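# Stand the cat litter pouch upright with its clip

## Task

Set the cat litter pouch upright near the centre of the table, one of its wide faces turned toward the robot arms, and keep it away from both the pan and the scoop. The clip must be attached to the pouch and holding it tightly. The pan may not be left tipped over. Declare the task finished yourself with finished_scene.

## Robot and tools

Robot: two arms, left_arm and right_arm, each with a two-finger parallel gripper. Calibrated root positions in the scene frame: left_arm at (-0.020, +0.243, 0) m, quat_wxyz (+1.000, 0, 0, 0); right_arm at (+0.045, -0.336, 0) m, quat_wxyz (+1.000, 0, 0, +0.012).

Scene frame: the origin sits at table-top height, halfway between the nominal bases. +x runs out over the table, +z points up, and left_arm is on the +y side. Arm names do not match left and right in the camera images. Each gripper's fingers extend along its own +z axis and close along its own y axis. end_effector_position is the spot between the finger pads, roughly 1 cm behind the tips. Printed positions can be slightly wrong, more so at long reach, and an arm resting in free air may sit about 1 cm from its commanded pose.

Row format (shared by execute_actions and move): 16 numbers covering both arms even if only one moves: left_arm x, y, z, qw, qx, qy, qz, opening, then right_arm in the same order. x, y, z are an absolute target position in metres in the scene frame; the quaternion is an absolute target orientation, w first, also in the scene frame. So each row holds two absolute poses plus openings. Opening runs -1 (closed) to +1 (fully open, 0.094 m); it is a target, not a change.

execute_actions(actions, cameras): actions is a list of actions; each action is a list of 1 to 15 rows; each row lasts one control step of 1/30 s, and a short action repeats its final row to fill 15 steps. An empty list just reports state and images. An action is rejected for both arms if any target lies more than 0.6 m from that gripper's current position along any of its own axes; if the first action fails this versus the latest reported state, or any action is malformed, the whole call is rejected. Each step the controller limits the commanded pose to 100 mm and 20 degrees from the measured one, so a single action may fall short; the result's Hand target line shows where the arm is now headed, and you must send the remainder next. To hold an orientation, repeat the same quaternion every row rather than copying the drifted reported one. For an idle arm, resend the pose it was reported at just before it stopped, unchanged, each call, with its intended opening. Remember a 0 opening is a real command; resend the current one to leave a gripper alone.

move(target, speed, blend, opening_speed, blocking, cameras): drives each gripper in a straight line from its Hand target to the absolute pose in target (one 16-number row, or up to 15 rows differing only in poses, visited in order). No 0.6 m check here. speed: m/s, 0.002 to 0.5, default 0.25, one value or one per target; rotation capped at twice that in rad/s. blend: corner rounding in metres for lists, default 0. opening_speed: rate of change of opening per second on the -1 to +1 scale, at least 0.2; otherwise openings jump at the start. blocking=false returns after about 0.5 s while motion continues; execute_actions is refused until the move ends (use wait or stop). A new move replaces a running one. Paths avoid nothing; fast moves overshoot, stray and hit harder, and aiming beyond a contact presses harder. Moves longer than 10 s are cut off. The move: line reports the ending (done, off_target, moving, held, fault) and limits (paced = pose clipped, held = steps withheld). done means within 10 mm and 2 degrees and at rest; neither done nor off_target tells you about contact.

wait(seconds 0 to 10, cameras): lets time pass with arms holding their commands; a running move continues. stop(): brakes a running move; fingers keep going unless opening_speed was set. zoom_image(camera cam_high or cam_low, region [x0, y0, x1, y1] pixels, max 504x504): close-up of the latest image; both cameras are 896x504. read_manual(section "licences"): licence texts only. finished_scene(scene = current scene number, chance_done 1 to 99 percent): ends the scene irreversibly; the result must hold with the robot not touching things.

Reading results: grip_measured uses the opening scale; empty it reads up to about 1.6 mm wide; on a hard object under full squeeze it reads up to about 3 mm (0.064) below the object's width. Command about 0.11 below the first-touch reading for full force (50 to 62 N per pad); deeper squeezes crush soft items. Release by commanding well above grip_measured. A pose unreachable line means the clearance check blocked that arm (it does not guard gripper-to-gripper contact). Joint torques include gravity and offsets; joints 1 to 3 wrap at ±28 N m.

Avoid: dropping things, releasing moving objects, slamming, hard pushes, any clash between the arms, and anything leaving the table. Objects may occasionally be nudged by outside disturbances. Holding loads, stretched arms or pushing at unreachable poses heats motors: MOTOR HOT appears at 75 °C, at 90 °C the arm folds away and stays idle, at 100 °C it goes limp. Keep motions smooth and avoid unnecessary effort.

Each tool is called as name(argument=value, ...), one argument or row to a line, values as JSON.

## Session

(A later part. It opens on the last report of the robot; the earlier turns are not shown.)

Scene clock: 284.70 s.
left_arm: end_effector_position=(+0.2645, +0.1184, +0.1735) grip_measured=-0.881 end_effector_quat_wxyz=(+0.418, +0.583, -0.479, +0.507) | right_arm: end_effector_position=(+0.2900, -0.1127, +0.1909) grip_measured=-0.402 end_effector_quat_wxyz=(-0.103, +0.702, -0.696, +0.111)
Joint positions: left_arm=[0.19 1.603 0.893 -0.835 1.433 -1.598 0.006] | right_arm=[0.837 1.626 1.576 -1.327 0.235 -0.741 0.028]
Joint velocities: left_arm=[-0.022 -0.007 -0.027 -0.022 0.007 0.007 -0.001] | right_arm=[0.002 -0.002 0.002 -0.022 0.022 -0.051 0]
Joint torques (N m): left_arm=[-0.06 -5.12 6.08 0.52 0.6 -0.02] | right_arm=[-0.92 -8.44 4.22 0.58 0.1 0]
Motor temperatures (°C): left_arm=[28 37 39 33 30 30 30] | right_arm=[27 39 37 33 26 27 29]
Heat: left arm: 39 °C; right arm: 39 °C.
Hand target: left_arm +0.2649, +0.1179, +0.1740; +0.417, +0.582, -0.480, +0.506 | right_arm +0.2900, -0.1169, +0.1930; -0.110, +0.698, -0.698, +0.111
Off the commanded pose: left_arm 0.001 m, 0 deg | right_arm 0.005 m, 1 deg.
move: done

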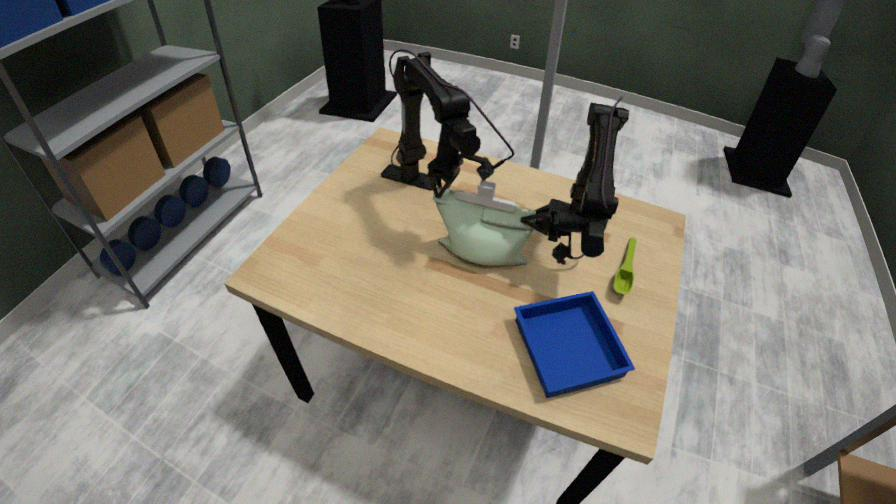

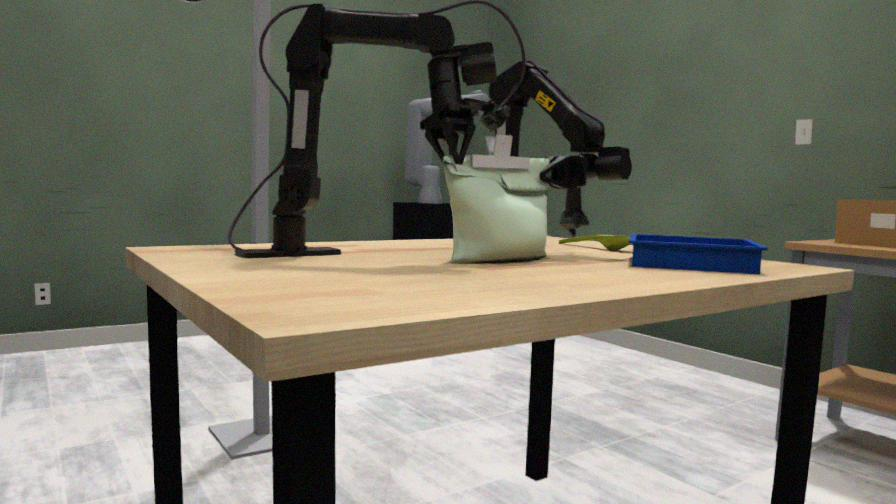

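wait(
  seconds=1.5,
)

zoom_image(
  camera="cam_low",
  region=[420, 110, 600, 270],
)

zoom_image(
  camera="cam_high",
  region=[420, 160, 560, 270],
)

Scene clock: 286.37 s.
left_arm: end_effector_position=(+0.2645, +0.1184, +0.1735) grip_measured=-0.881 end_effector_quat_wxyz=(+0.418, +0.583, -0.479, +0.507) | right_arm: end_effector_position=(+0.2900, -0.1126, +0.1909) grip_measured=-0.402 end_effector_quat_wxyz=(-0.103, +0.702, -0.696, +0.111)
Joint positions: left_arm=[0.19 1.603 0.893 -0.835 1.432 -1.598 0.006] | right_arm=[0.837 1.626 1.576 -1.327 0.235 -0.741 0.028]
Joint velocities: left_arm=[-0.012 0.012 0.002 -0.007 -0.066 -0.007 -0.001] | right_arm=[0.007 -0.012 0.002 0.037 0.022 0.007 0]
Joint torques (N m): left_arm=[-0.23 -5.26 6.02 0.44 0.58 -0.05] | right_arm=[-0.88 -8.64 4.53 0.65 0.09 -0.04]
Motor temperatures (°C): left_arm=[28 37 39 33 30 30 30] | right_arm=[27 39 36 33 26 27 29]
Heat: left arm: 39 °C; right arm: 39 °C.
Hand target: left_arm +0.2649, +0.1179, +0.1740; +0.417, +0.582, -0.480, +0.506 | right_arm +0.2900, -0.1169, +0.1930; -0.111, +0.698, -0.698, +0.111
Tool commands: left_gripper/opening=-0.88 right_gripper/opening=-0.4
Off the commanded pose: left_arm 0.001 m, 0 deg | right_arm 0.005 m, 1 deg.
wait: 1.50 s; at rest from the start

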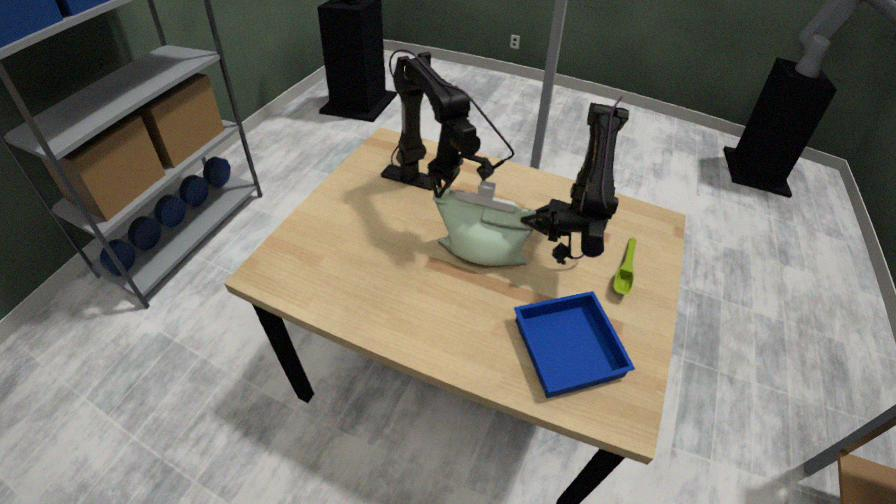

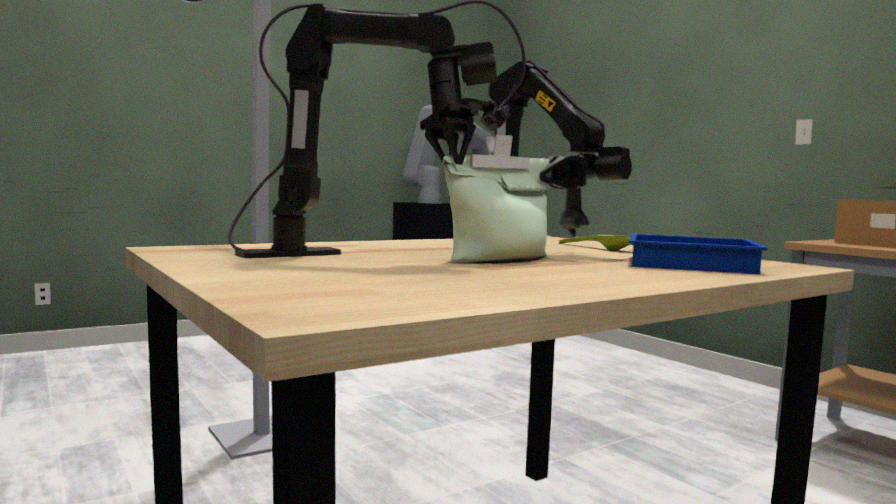

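Scaled by 2.800.

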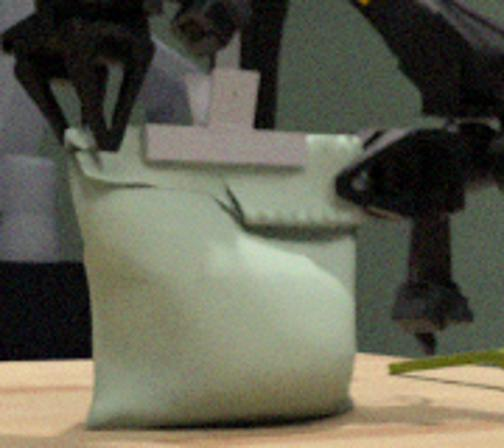

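Scaled by 3.600.

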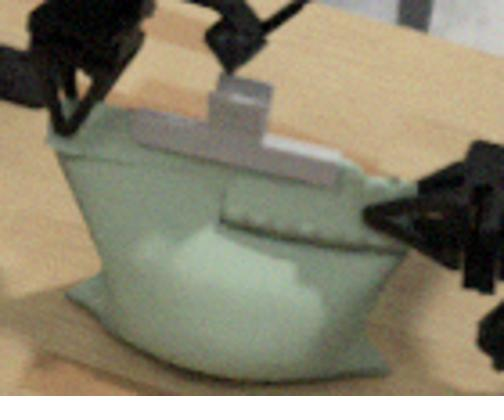

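zoom_image(
  camera="cam_low",
  region=[436, 125, 556, 195],
)

zoom_image(
  camera="cam_high",
  region=[425, 170, 555, 245],
)

Scaled by 4.200.

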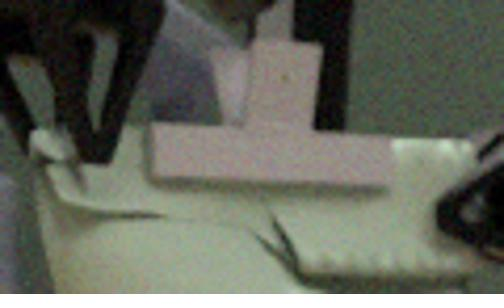

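Scaled by 3.877.

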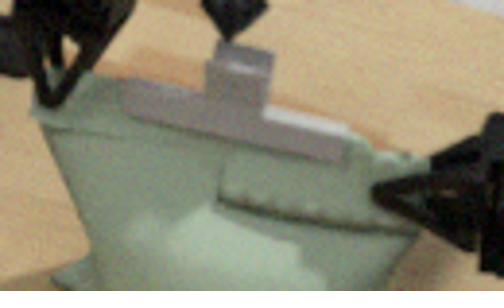

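move(
  target=[0.265, 0.118, 0.174, -0.41731, -0.58235, 0.48006, -0.50623, -1, 0.290, -0.117, 0.193, 0.11062, -0.69840, 0.69840, -0.11062, -1],
  speed=0.02,
  opening_speed=0.4,
)

zoom_image(
  camera="cam_low",
  region=[420, 110, 600, 270],
)

zoom_image(
  camera="cam_high",
  region=[420, 160, 560, 270],
)

Scene clock: 288.87 s.
left_arm: end_effector_position=(+0.2645, +0.1182, +0.1745) grip_measured=-0.983 end_effector_quat_wxyz=(+0.419, +0.581, -0.478, +0.508) | right_arm: end_effector_position=(+0.2898, -0.1129, +0.1898) grip_measured=-0.984 end_effector_quat_wxyz=(-0.102, +0.702, -0.696, +0.111)
Joint positions: left_arm=[0.19 1.603 0.893 -0.835 1.438 -1.599 0.001] | right_arm=[0.837 1.626 1.572 -1.325 0.235 -0.742 0.001]
Joint velocities: left_arm=[0.002 0.012 -0.007 -0.037 -0.022 0.051 0] | right_arm=[-0.002 -0.007 -0.017 0.051 0.037 -0.066 0]
Joint torques (N m): left_arm=[-0.21 -5.26 5.79 0.49 0.58 -0.04] | right_arm=[-0.98 -8.69 4.59 0.59 0.05 -0.04]
Motor temperatures (°C): left_arm=[28 37 39 33 30 30 30] | right_arm=[27 39 36 33 26 27 29]
Heat: left arm: 39 °C; right arm: 39 °C.
Hand target: left_arm +0.2650, +0.1180, +0.1740; +0.417, +0.582, -0.480, +0.506 | right_arm +0.2899, -0.1170, +0.1931; -0.110, +0.699, -0.698, +0.111
Off the commanded pose: left_arm 0.001 m, 0 deg | right_arm 0.005 m, 1 deg.
move: done

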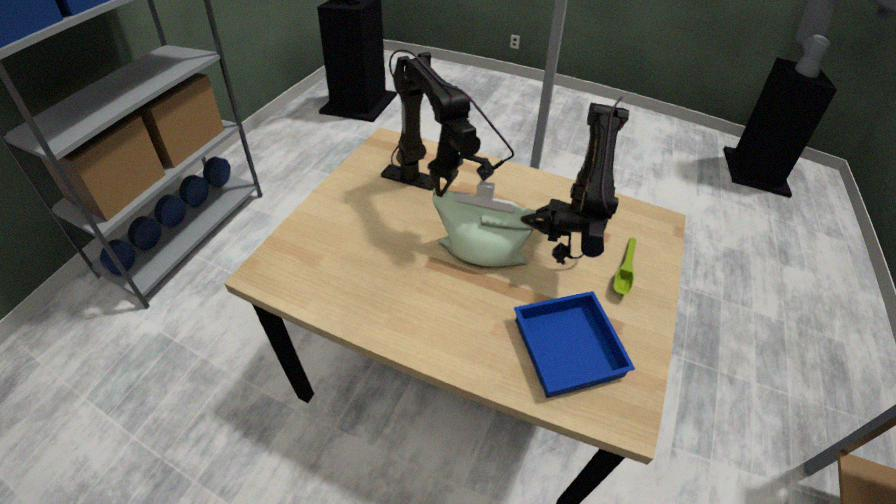

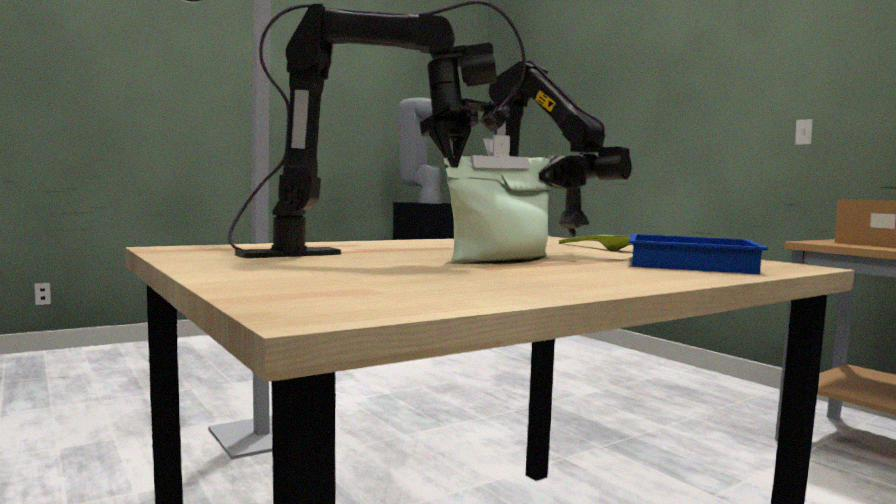

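Scaled by 2.800.

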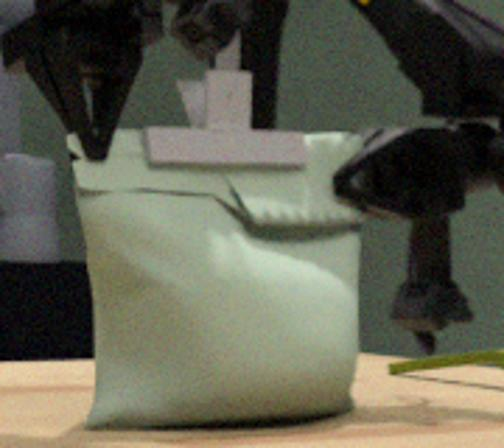

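Scaled by 3.600.

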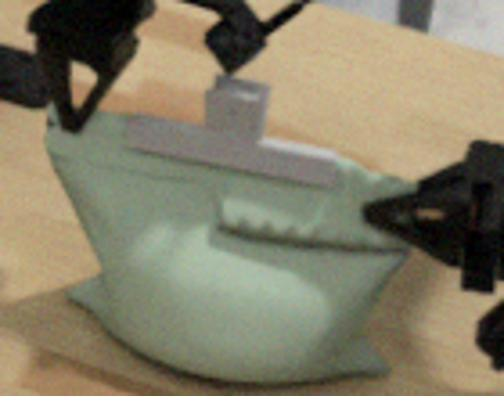

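move(
  target=[0.265, 0.118, 0.193, -0.41731, -0.58235, 0.48006, -0.50623, -1, 0.292, -0.117, 0.210, 0.11062, -0.69840, 0.69840, -0.11062, -1],
  speed=0.02,
)

zoom_image(
  camera="cam_low",
  region=[420, 110, 600, 270],
)

zoom_image(
  camera="cam_high",
  region=[420, 160, 560, 270],
)

Scene clock: 290.53 s.
left_arm: end_effector_position=(+0.2625, +0.1182, +0.1794) grip_measured=-0.984 end_effector_quat_wxyz=(+0.427, +0.594, -0.470, +0.494) | right_arm: end_effector_position=(+0.2858, -0.1134, +0.1949) grip_measured=-0.984 end_effector_quat_wxyz=(-0.097, +0.705, -0.695, +0.103)
Joint positions: left_arm=[0.19 1.593 0.915 -0.896 1.423 -1.611 0.001] | right_arm=[0.837 1.626 1.597 -1.358 0.218 -0.745 0.001]
Joint velocities: left_arm=[0.007 0.002 0.007 -0.007 -0.022 -0.022 -0.001] | right_arm=[0.007 0.007 0.007 0.007 0.037 -0.037 0]
Joint torques (N m): left_arm=[-0.18 -7.21 8.2 0.28 0.69 0] | right_arm=[-1.31 -7.25 9.73 0.31 0.27 -0.06]
Motor temperatures (°C): left_arm=[28 37 39 33 30 30 30] | right_arm=[27 39 36 33 26 27 29]
Heat: left arm: 39 °C; right arm: 39 °C.
Hand target: left_arm +0.2649, +0.1179, +0.1928; +0.417, +0.582, -0.480, +0.506 | right_arm +0.2916, -0.1173, +0.2097; -0.111, +0.698, -0.698, +0.111
Off the commanded pose: left_arm 0.014 m, 3 deg | right_arm 0.017 m, 2 deg.
move: off_target (left_arm, right_arm)

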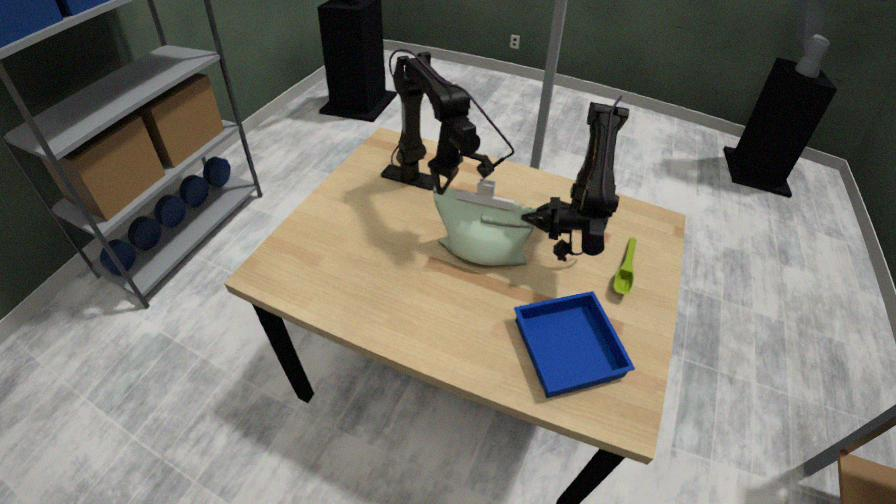

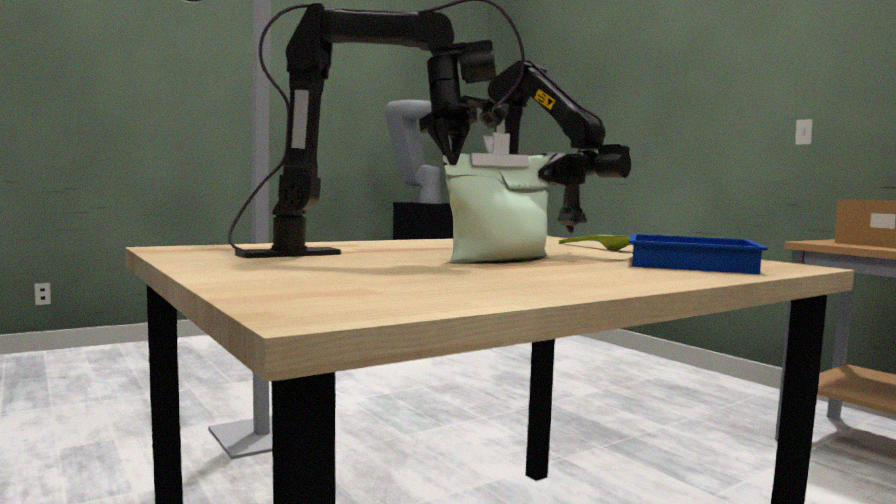

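Scaled by 2.800.

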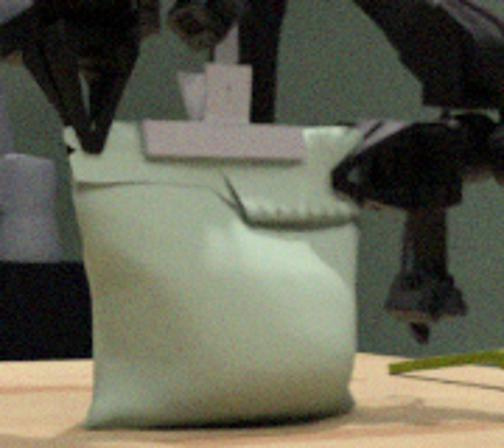

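Scaled by 3.600.

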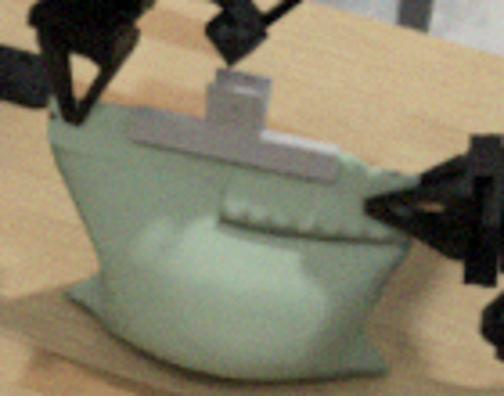

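move(
  target=[0.265, 0.118, 0.200, -0.41731, -0.58235, 0.48006, -0.50623, -1, 0.294, -0.117, 0.219, 0.11062, -0.69840, 0.69840, -0.11062, -1],
  speed=0.02,
)

zoom_image(
  camera="cam_low",
  region=[420, 110, 600, 270],
)

zoom_image(
  camera="cam_high",
  region=[420, 160, 560, 270],
)

Scene clock: 291.67 s.
left_arm: end_effector_position=(+0.2619, +0.1182, +0.1815) grip_measured=-0.984 end_effector_quat_wxyz=(+0.429, +0.599, -0.469, +0.487) | right_arm: end_effector_position=(+0.2843, -0.1157, +0.2012) grip_measured=-0.984 end_effector_quat_wxyz=(-0.089, +0.707, -0.695, +0.100)
Joint positions: left_arm=[0.189 1.59 0.931 -0.932 1.412 -1.608 0.001] | right_arm=[0.831 1.638 1.639 -1.404 0.21 -0.751 0.001]
Joint velocities: left_arm=[-0.007 0.002 -0.022 -0.022 -0.022 -0.022 0] | right_arm=[-0.012 0.002 -0.017 -0.022 -0.066 -0.051 0.001]
Joint torques (N m): left_arm=[0.01 -7.46 8.51 0.26 0.78 0.12] | right_arm=[-1.28 -7.16 10.39 0.32 0.39 -0.06]
Motor temperatures (°C): left_arm=[28 37 39 33 30 30 30] | right_arm=[27 39 37 33 26 27 29]
Heat: left arm: 39 °C; right arm: 39 °C.
Hand target: left_arm +0.2647, +0.1179, +0.1995; +0.417, +0.582, -0.480, +0.506 | right_arm +0.2934, -0.1177, +0.2188; -0.111, +0.698, -0.698, +0.111
Off the commanded pose: left_arm 0.019 m, 3 deg | right_arm 0.020 m, 3 deg.
move: off_target (left_arm, right_arm)

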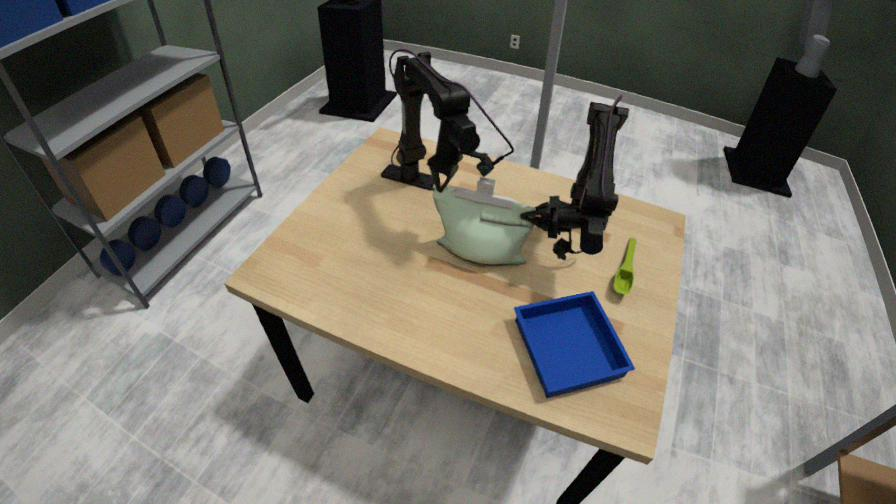

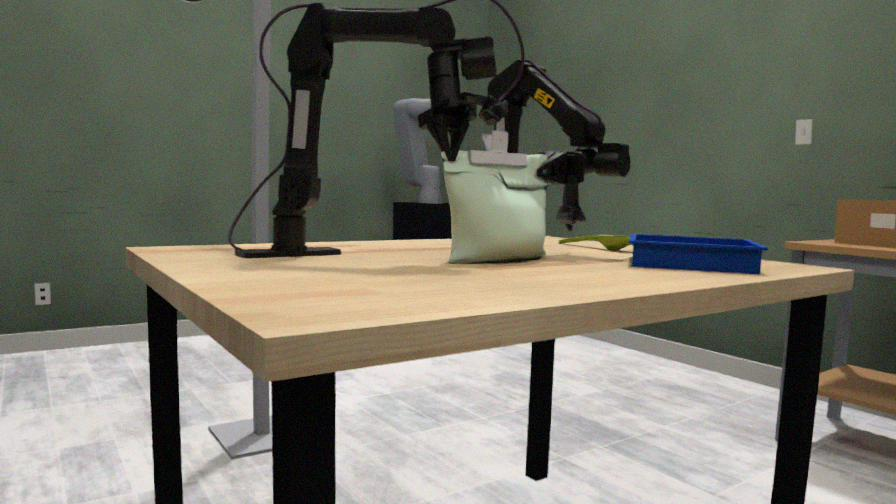

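Scaled by 2.800.

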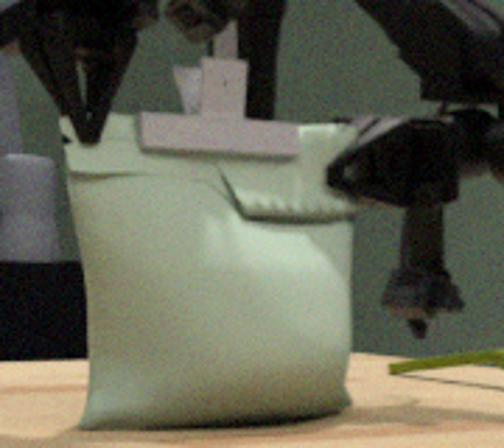

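Scaled by 3.600.

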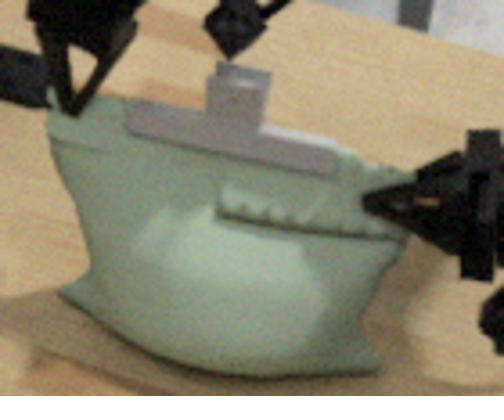

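move(
  target=[0.265, 0.118, 0.190, -0.41731, -0.58235, 0.48006, -0.50623, -1, 0.290, -0.117, 0.206, 0.11062, -0.69840, 0.69840, -0.11062, -1],
  speed=0.02,
)

zoom_image(
  camera="cam_low",
  region=[420, 110, 600, 270],
)

zoom_image(
  camera="cam_high",
  region=[420, 160, 560, 270],
)

Scene clock: 292.87 s.
left_arm: end_effector_position=(+0.2621, +0.1183, +0.1811) grip_measured=-0.984 end_effector_quat_wxyz=(+0.424, +0.596, -0.474, +0.490) | right_arm: end_effector_position=(+0.2856, -0.1155, +0.1986) grip_measured=-0.984 end_effector_quat_wxyz=(-0.089, +0.706, -0.695, +0.102)
Joint positions: left_arm=[0.189 1.59 0.931 -0.929 1.41 -1.593 0.001] | right_arm=[0.831 1.638 1.628 -1.392 0.215 -0.751 0.001]
Joint velocities: left_arm=[0.017 -0.002 -0.007 -0.022 -0.051 0.037 -0.001] | right_arm=[0.022 -0.012 -0.017 0.11 -0.007 0.022 0]
Joint torques (N m): left_arm=[-0.13 -6.01 6.65 0.55 0.88 0.08] | right_arm=[-0.7 -8.65 5.34 0.67 0.32 0.07]
Motor temperatures (°C): left_arm=[28 37 39 33 30 30 30] | right_arm=[27 39 37 33 26 27 29]
Heat: left arm: 39 °C; right arm: 39 °C.
Hand target: left_arm +0.2648, +0.1181, +0.1899; +0.418, +0.582, -0.480, +0.506 | right_arm +0.2899, -0.1171, +0.2062; -0.111, +0.699, -0.698, +0.110
Off the commanded pose: left_arm 0.009 m, 3 deg | right_arm 0.009 m, 3 deg.
move: off_target (left_arm, right_arm)

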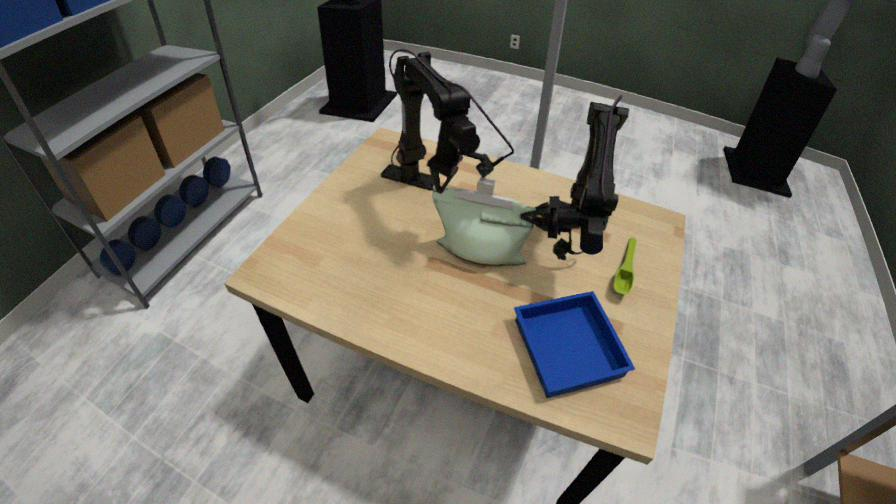

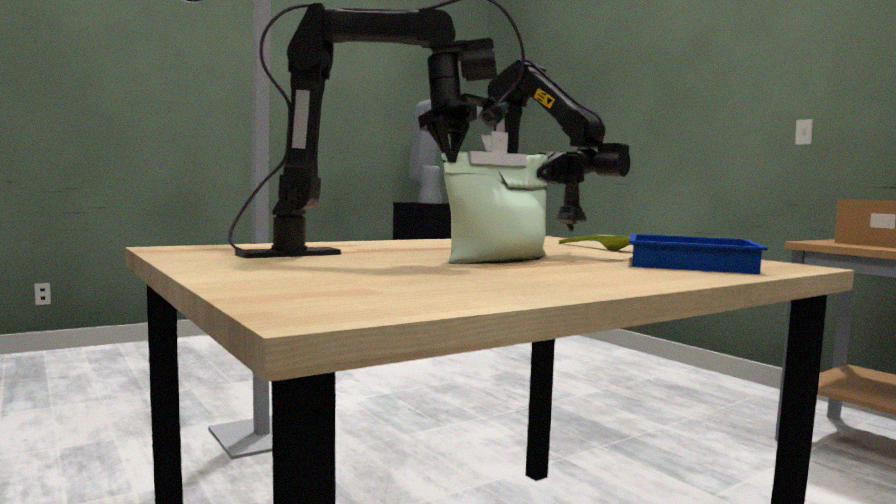

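Scaled by 2.800.

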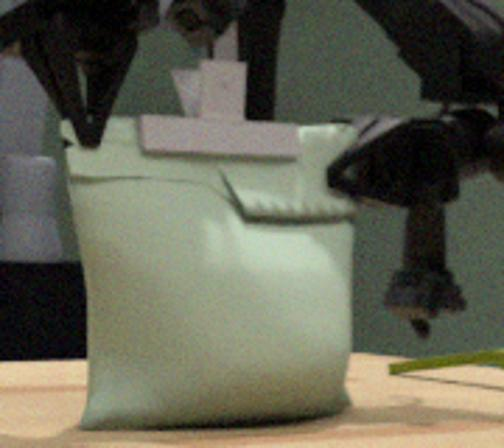

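Scaled by 3.600.

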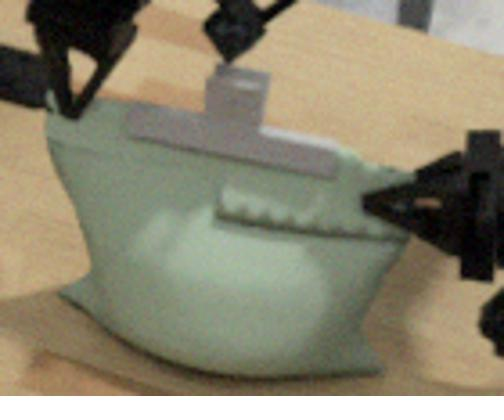

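move(
  target=[0.264, 0.118, 0.186, -0.41731, -0.58235, 0.48006, -0.50623, -0.88, 0.288, -0.117, 0.203, 0.11062, -0.69840, 0.69840, -0.11062, -0.88],
  speed=0.02,
  opening_speed=0.2,
)

zoom_image(
  camera="cam_low",
  region=[420, 110, 600, 270],
)

zoom_image(
  camera="cam_high",
  region=[420, 160, 560, 270],
)

Scene clock: 293.93 s.
left_arm: end_effector_position=(+0.2634, +0.1186, +0.1805) grip_measured=-0.881 end_effector_quat_wxyz=(+0.417, +0.592, -0.480, +0.494) | right_arm: end_effector_position=(+0.2886, -0.1155, +0.1993) grip_measured=-0.882 end_effector_quat_wxyz=(-0.098, +0.704, -0.695, +0.108)
Joint positions: left_arm=[0.189 1.59 0.931 -0.916 1.407 -1.586 0.006] | right_arm=[0.831 1.629 1.616 -1.371 0.228 -0.749 0.006]
Joint velocities: left_arm=[0.002 -0.012 -0.022 0.022 0.022 0.007 -0.001] | right_arm=[-0.007 -0.017 -0.002 -0.022 -0.037 0.022 0]
Joint torques (N m): left_arm=[-0.06 -5.63 5.79 0.57 0.85 0.06] | right_arm=[0.16 -8.29 4.52 0.62 0.15 0.11]
Motor temperatures (°C): left_arm=[28 37 39 33 30 30 30] | right_arm=[27 39 37 33 26 27 29]
Heat: left arm: 39 °C; right arm: 39 °C.
Hand target: left_arm +0.2639, +0.1181, +0.1859; +0.418, +0.582, -0.480, +0.506 | right_arm +0.2879, -0.1171, +0.2031; -0.110, +0.699, -0.698, +0.110
Off the commanded pose: left_arm 0.006 m, 2 deg | right_arm 0.004 m, 2 deg.
move: done

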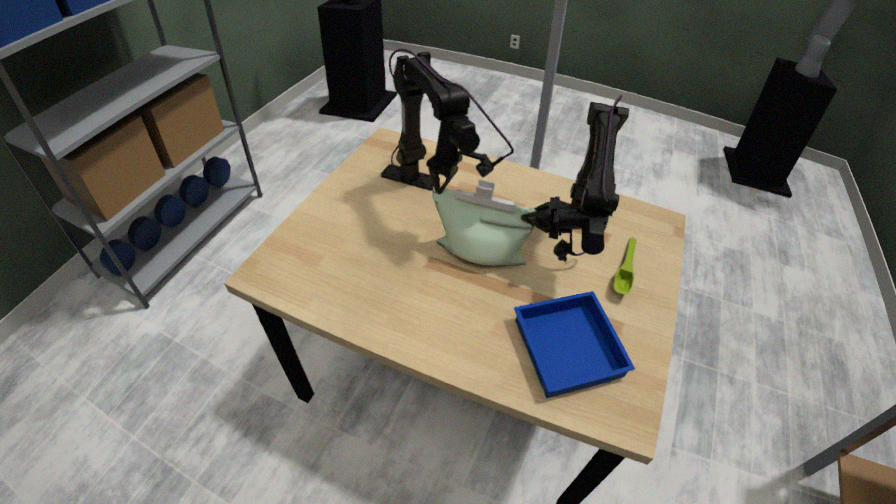

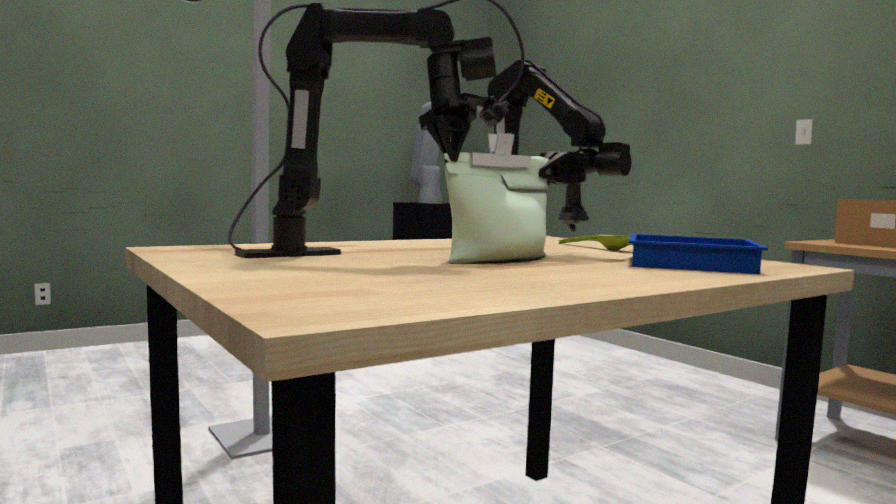

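Scaled by 2.800.

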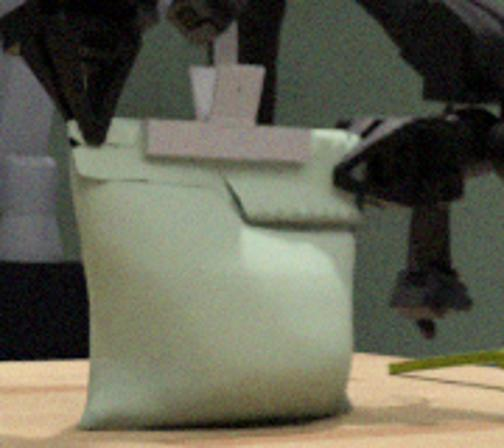

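Scaled by 3.600.

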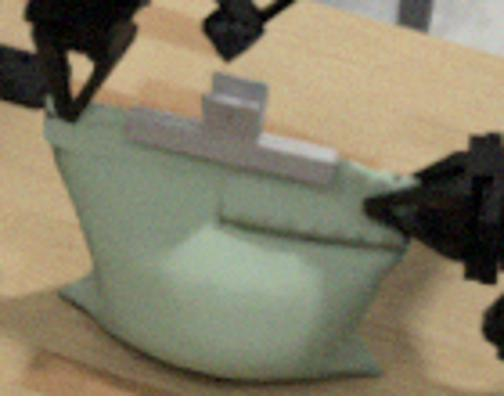

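move(
  target=[0.264, 0.118, 0.184, -0.41731, -0.58235, 0.48006, -0.50623, -0.5, 0.288, -0.117, 0.203, 0.11062, -0.69840, 0.69840, -0.11062, -0.5],
  speed=0.02,
  opening_speed=0.3,
)

zoom_image(
  camera="cam_low",
  region=[420, 110, 600, 270],
)

zoom_image(
  camera="cam_high",
  region=[420, 160, 560, 270],
)

Scene clock: 295.67 s.
left_arm: end_effector_position=(+0.2647, +0.1188, +0.1814) grip_measured=-0.501 end_effector_quat_wxyz=(+0.414, +0.588, -0.483, +0.499) | right_arm: end_effector_position=(+0.2893, -0.1156, +0.1995) grip_measured=-0.502 end_effector_quat_wxyz=(-0.099, +0.703, -0.696, +0.109)
Joint positions: left_arm=[0.189 1.59 0.931 -0.902 1.412 -1.585 0.023] | right_arm=[0.831 1.629 1.616 -1.37 0.231 -0.748 0.023]
Joint velocities: left_arm=[-0.007 -0.007 -0.007 0.066 -0.022 0.037 0] | right_arm=[0.012 -0.002 -0.017 0.066 -0.037 -0.081 0]
Joint torques (N m): left_arm=[0.24 -5.61 5.38 0.54 0.8 0.02] | right_arm=[0.08 -8.35 4.7 0.58 0.14 0.06]
Motor temperatures (°C): left_arm=[28 37 39 33 30 30 30] | right_arm=[27 39 36 33 26 27 29]
Heat: left arm: 39 °C; right arm: 39 °C.
Hand target: left_arm +0.2640, +0.1181, +0.1840; +0.418, +0.582, -0.480, +0.506 | right_arm +0.2881, -0.1170, +0.2031; -0.111, +0.698, -0.698, +0.111
Off the commanded pose: left_arm 0.003 m, 1 deg | right_arm 0.004 m, 1 deg.
move: done

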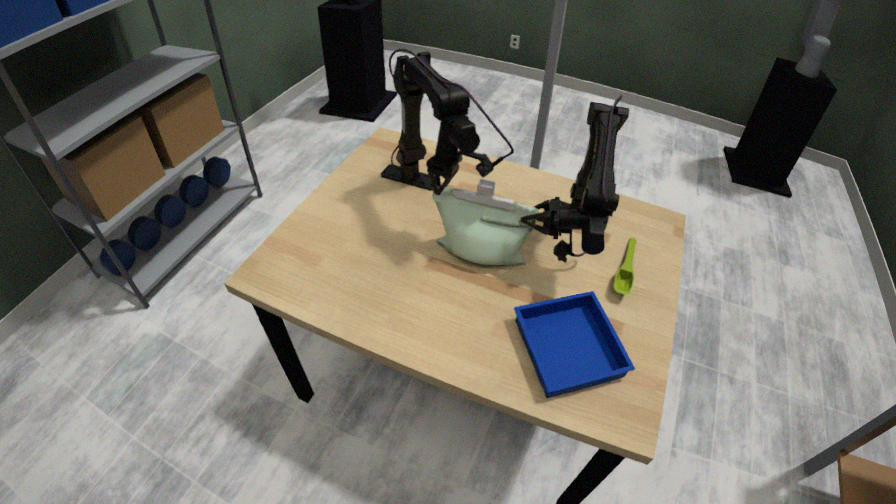

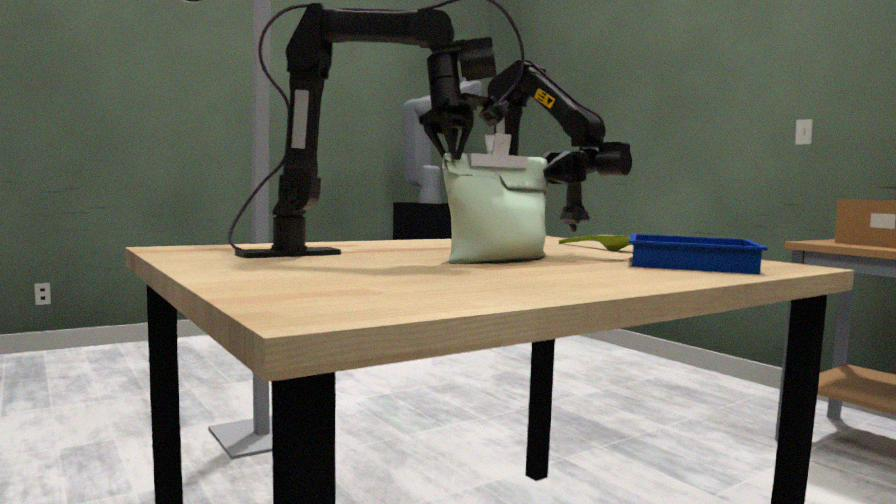

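Scaled by 2.800.

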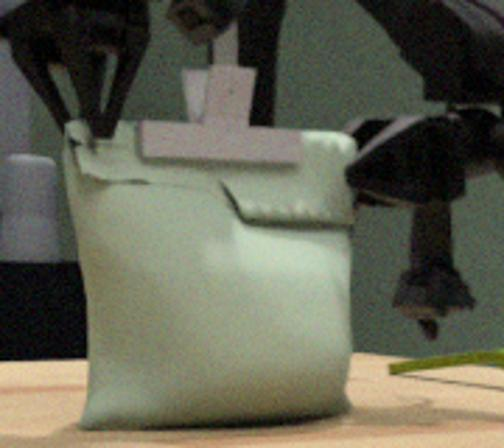

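Scaled by 3.600.

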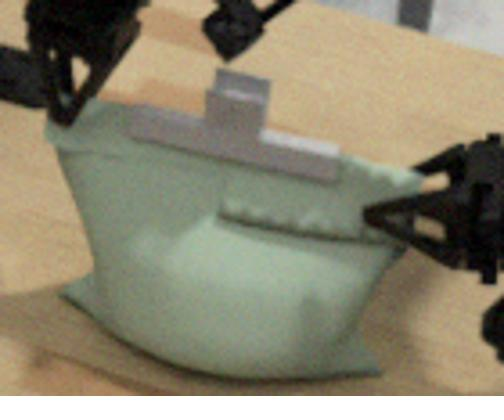

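move(
  target=[0.264, 0.118, 0.184, -0.41731, -0.58235, 0.48006, -0.50623, -0.15, 0.288, -0.117, 0.203, 0.11062, -0.69840, 0.69840, -0.11062, -0.2],
  speed=0.02,
  opening_speed=0.4,
)

zoom_image(
  camera="cam_low",
  region=[420, 110, 600, 270],
)

zoom_image(
  camera="cam_high",
  region=[420, 160, 560, 270],
)

Scene clock: 297.13 s.
left_arm: end_effector_position=(+0.2649, +0.1188, +0.1815) grip_measured=-0.151 end_effector_quat_wxyz=(+0.414, +0.588, -0.483, +0.500) | right_arm: end_effector_position=(+0.2893, -0.1155, +0.1996) grip_measured=-0.202 end_effector_quat_wxyz=(-0.099, +0.703, -0.696, +0.109)
Joint positions: left_arm=[0.189 1.59 0.931 -0.901 1.412 -1.585 0.04] | right_arm=[0.831 1.629 1.616 -1.369 0.231 -0.748 0.037]
Joint velocities: left_arm=[0.002 0.002 -0.017 -0.007 -0.007 -0.066 0] | right_arm=[-0.012 0.002 0.007 0.051 -0.022 -0.022 -0.001]
Joint torques (N m): left_arm=[0.12 -5.46 5.31 0.54 0.83 0.03] | right_arm=[0.5 -8.31 4.49 0.6 0.16 0.07]
Motor temperatures (°C): left_arm=[28 37 39 33 30 30 30] | right_arm=[27 40 36 33 26 27 29]
Heat: left arm: 39 °C; right arm: 40 °C.
Hand target: left_arm +0.2640, +0.1181, +0.1840; +0.418, +0.582, -0.480, +0.506 | right_arm +0.2880, -0.1170, +0.2031; -0.110, +0.699, -0.698, +0.110
Off the commanded pose: left_arm 0.003 m, 1 deg | right_arm 0.004 m, 1 deg.
move: done

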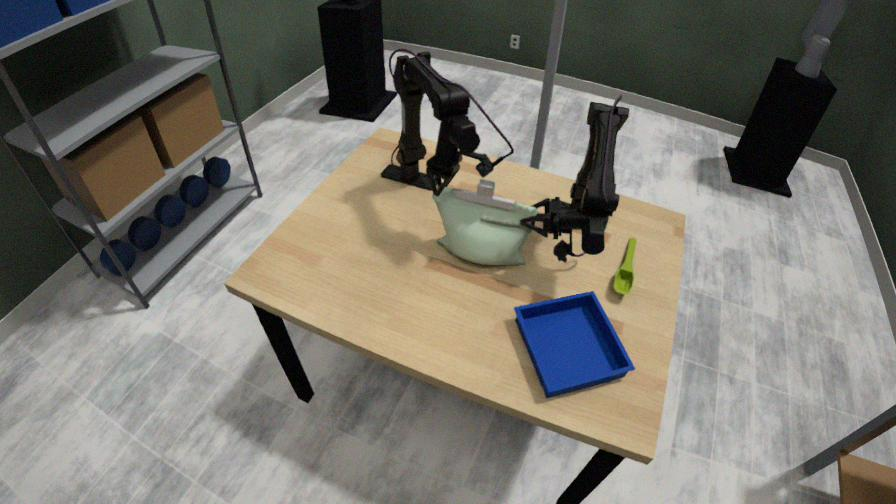

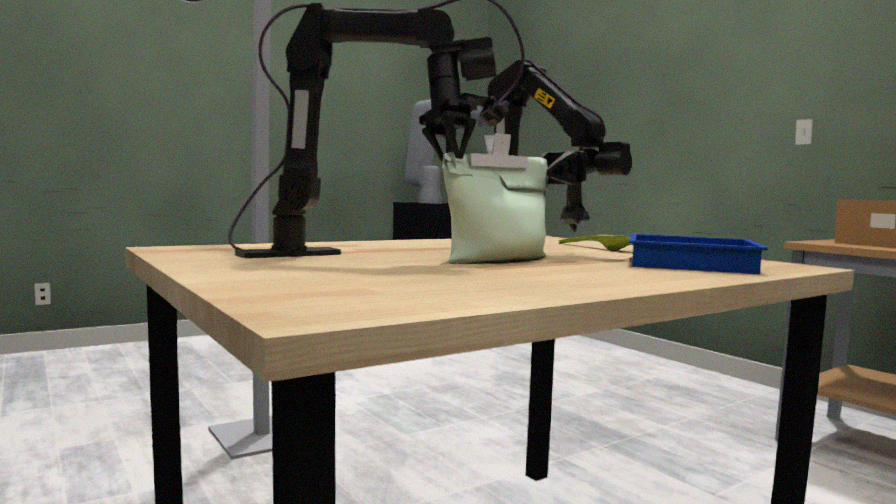

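Scaled by 2.800.

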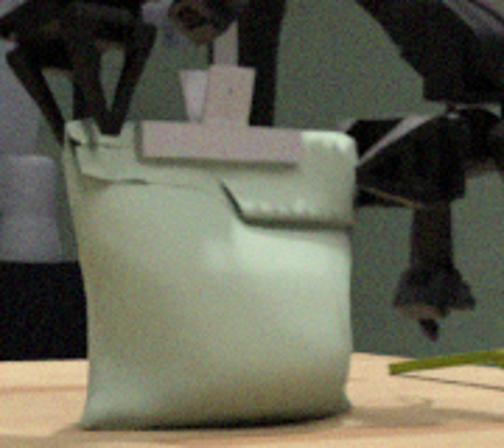

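Scaled by 3.600.

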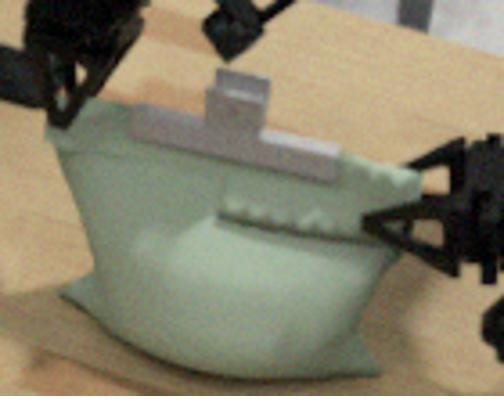

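move(
  target=[0.264, 0.175, 0.188, -0.41731, -0.58235, 0.48006, -0.50623, -0.15, 0.288, -0.117, 0.203, 0.11062, -0.69840, 0.69840, -0.11062, -0.2],
  speed=0.04,
)

zoom_image(
  camera="cam_low",
  region=[420, 110, 600, 270],
)

zoom_image(
  camera="cam_high",
  region=[420, 160, 560, 270],
)

Scene clock: 299.40 s.
left_arm: end_effector_position=(+0.2638, +0.1729, +0.1845) grip_measured=-0.151 end_effector_quat_wxyz=(+0.395, +0.605, -0.470, +0.507) | right_arm: end_effector_position=(+0.2893, -0.1155, +0.1996) grip_measured=-0.202 end_effector_quat_wxyz=(-0.099, +0.703, -0.696, +0.109)
Joint positions: left_arm=[0.392 1.785 1.109 -1.574 1.345 -0.881 0.04] | right_arm=[0.831 1.629 1.616 -1.369 0.231 -0.748 0.037]
Joint velocities: left_arm=[-0.002 -0.002 0.007 -0.007 0.007 0.051 0] | right_arm=[-0.002 -0.002 -0.007 -0.007 -0.081 -0.007 0]
Joint torques (N m): left_arm=[0.27 -6.19 6.56 -0.7 0.49 0.08] | right_arm=[0.2 -8.39 4.49 0.62 0.18 0.07]
Motor temperatures (°C): left_arm=[28 37 39 33 30 30 30] | right_arm=[27 40 36 33 26 27 29]
Heat: left arm: 39 °C; right arm: 40 °C.
Hand target: left_arm +0.2666, +0.1749, +0.1885; +0.390, +0.604, -0.472, +0.510 | right_arm +0.2879, -0.1170, +0.2030; -0.110, +0.699, -0.698, +0.110
Off the commanded pose: left_arm 0.004 m, 4 deg | right_arm 0.004 m, 1 deg.
joint sent to its limit (left arm) — joint 4 (wrist pitch), lower limit. The joint targets are off in orientation, not in position.
move: off_target (left_arm)

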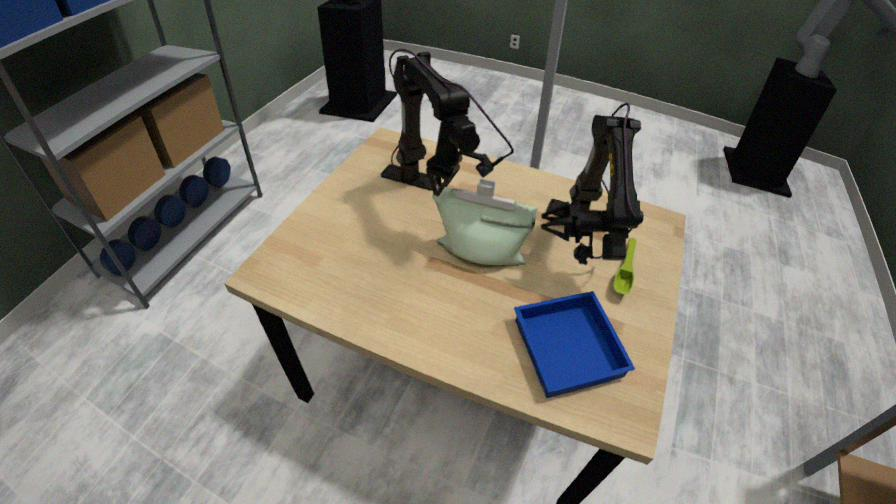

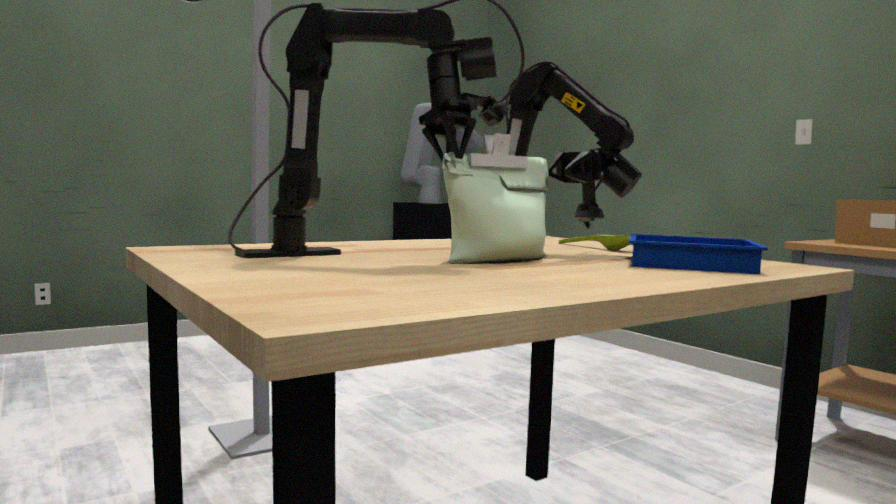

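Scaled by 2.800.

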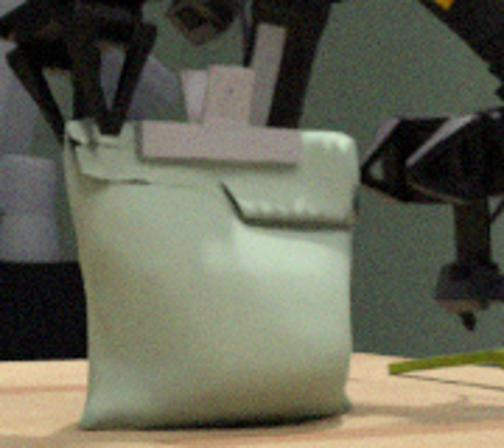

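Scaled by 3.600.

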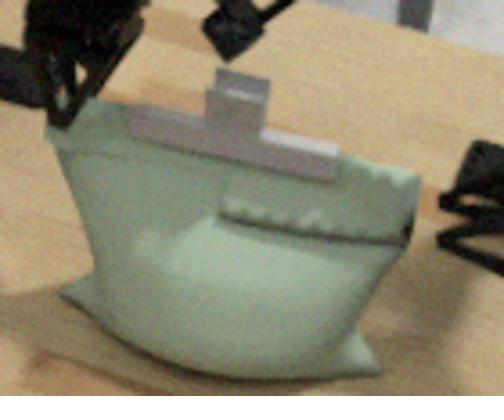

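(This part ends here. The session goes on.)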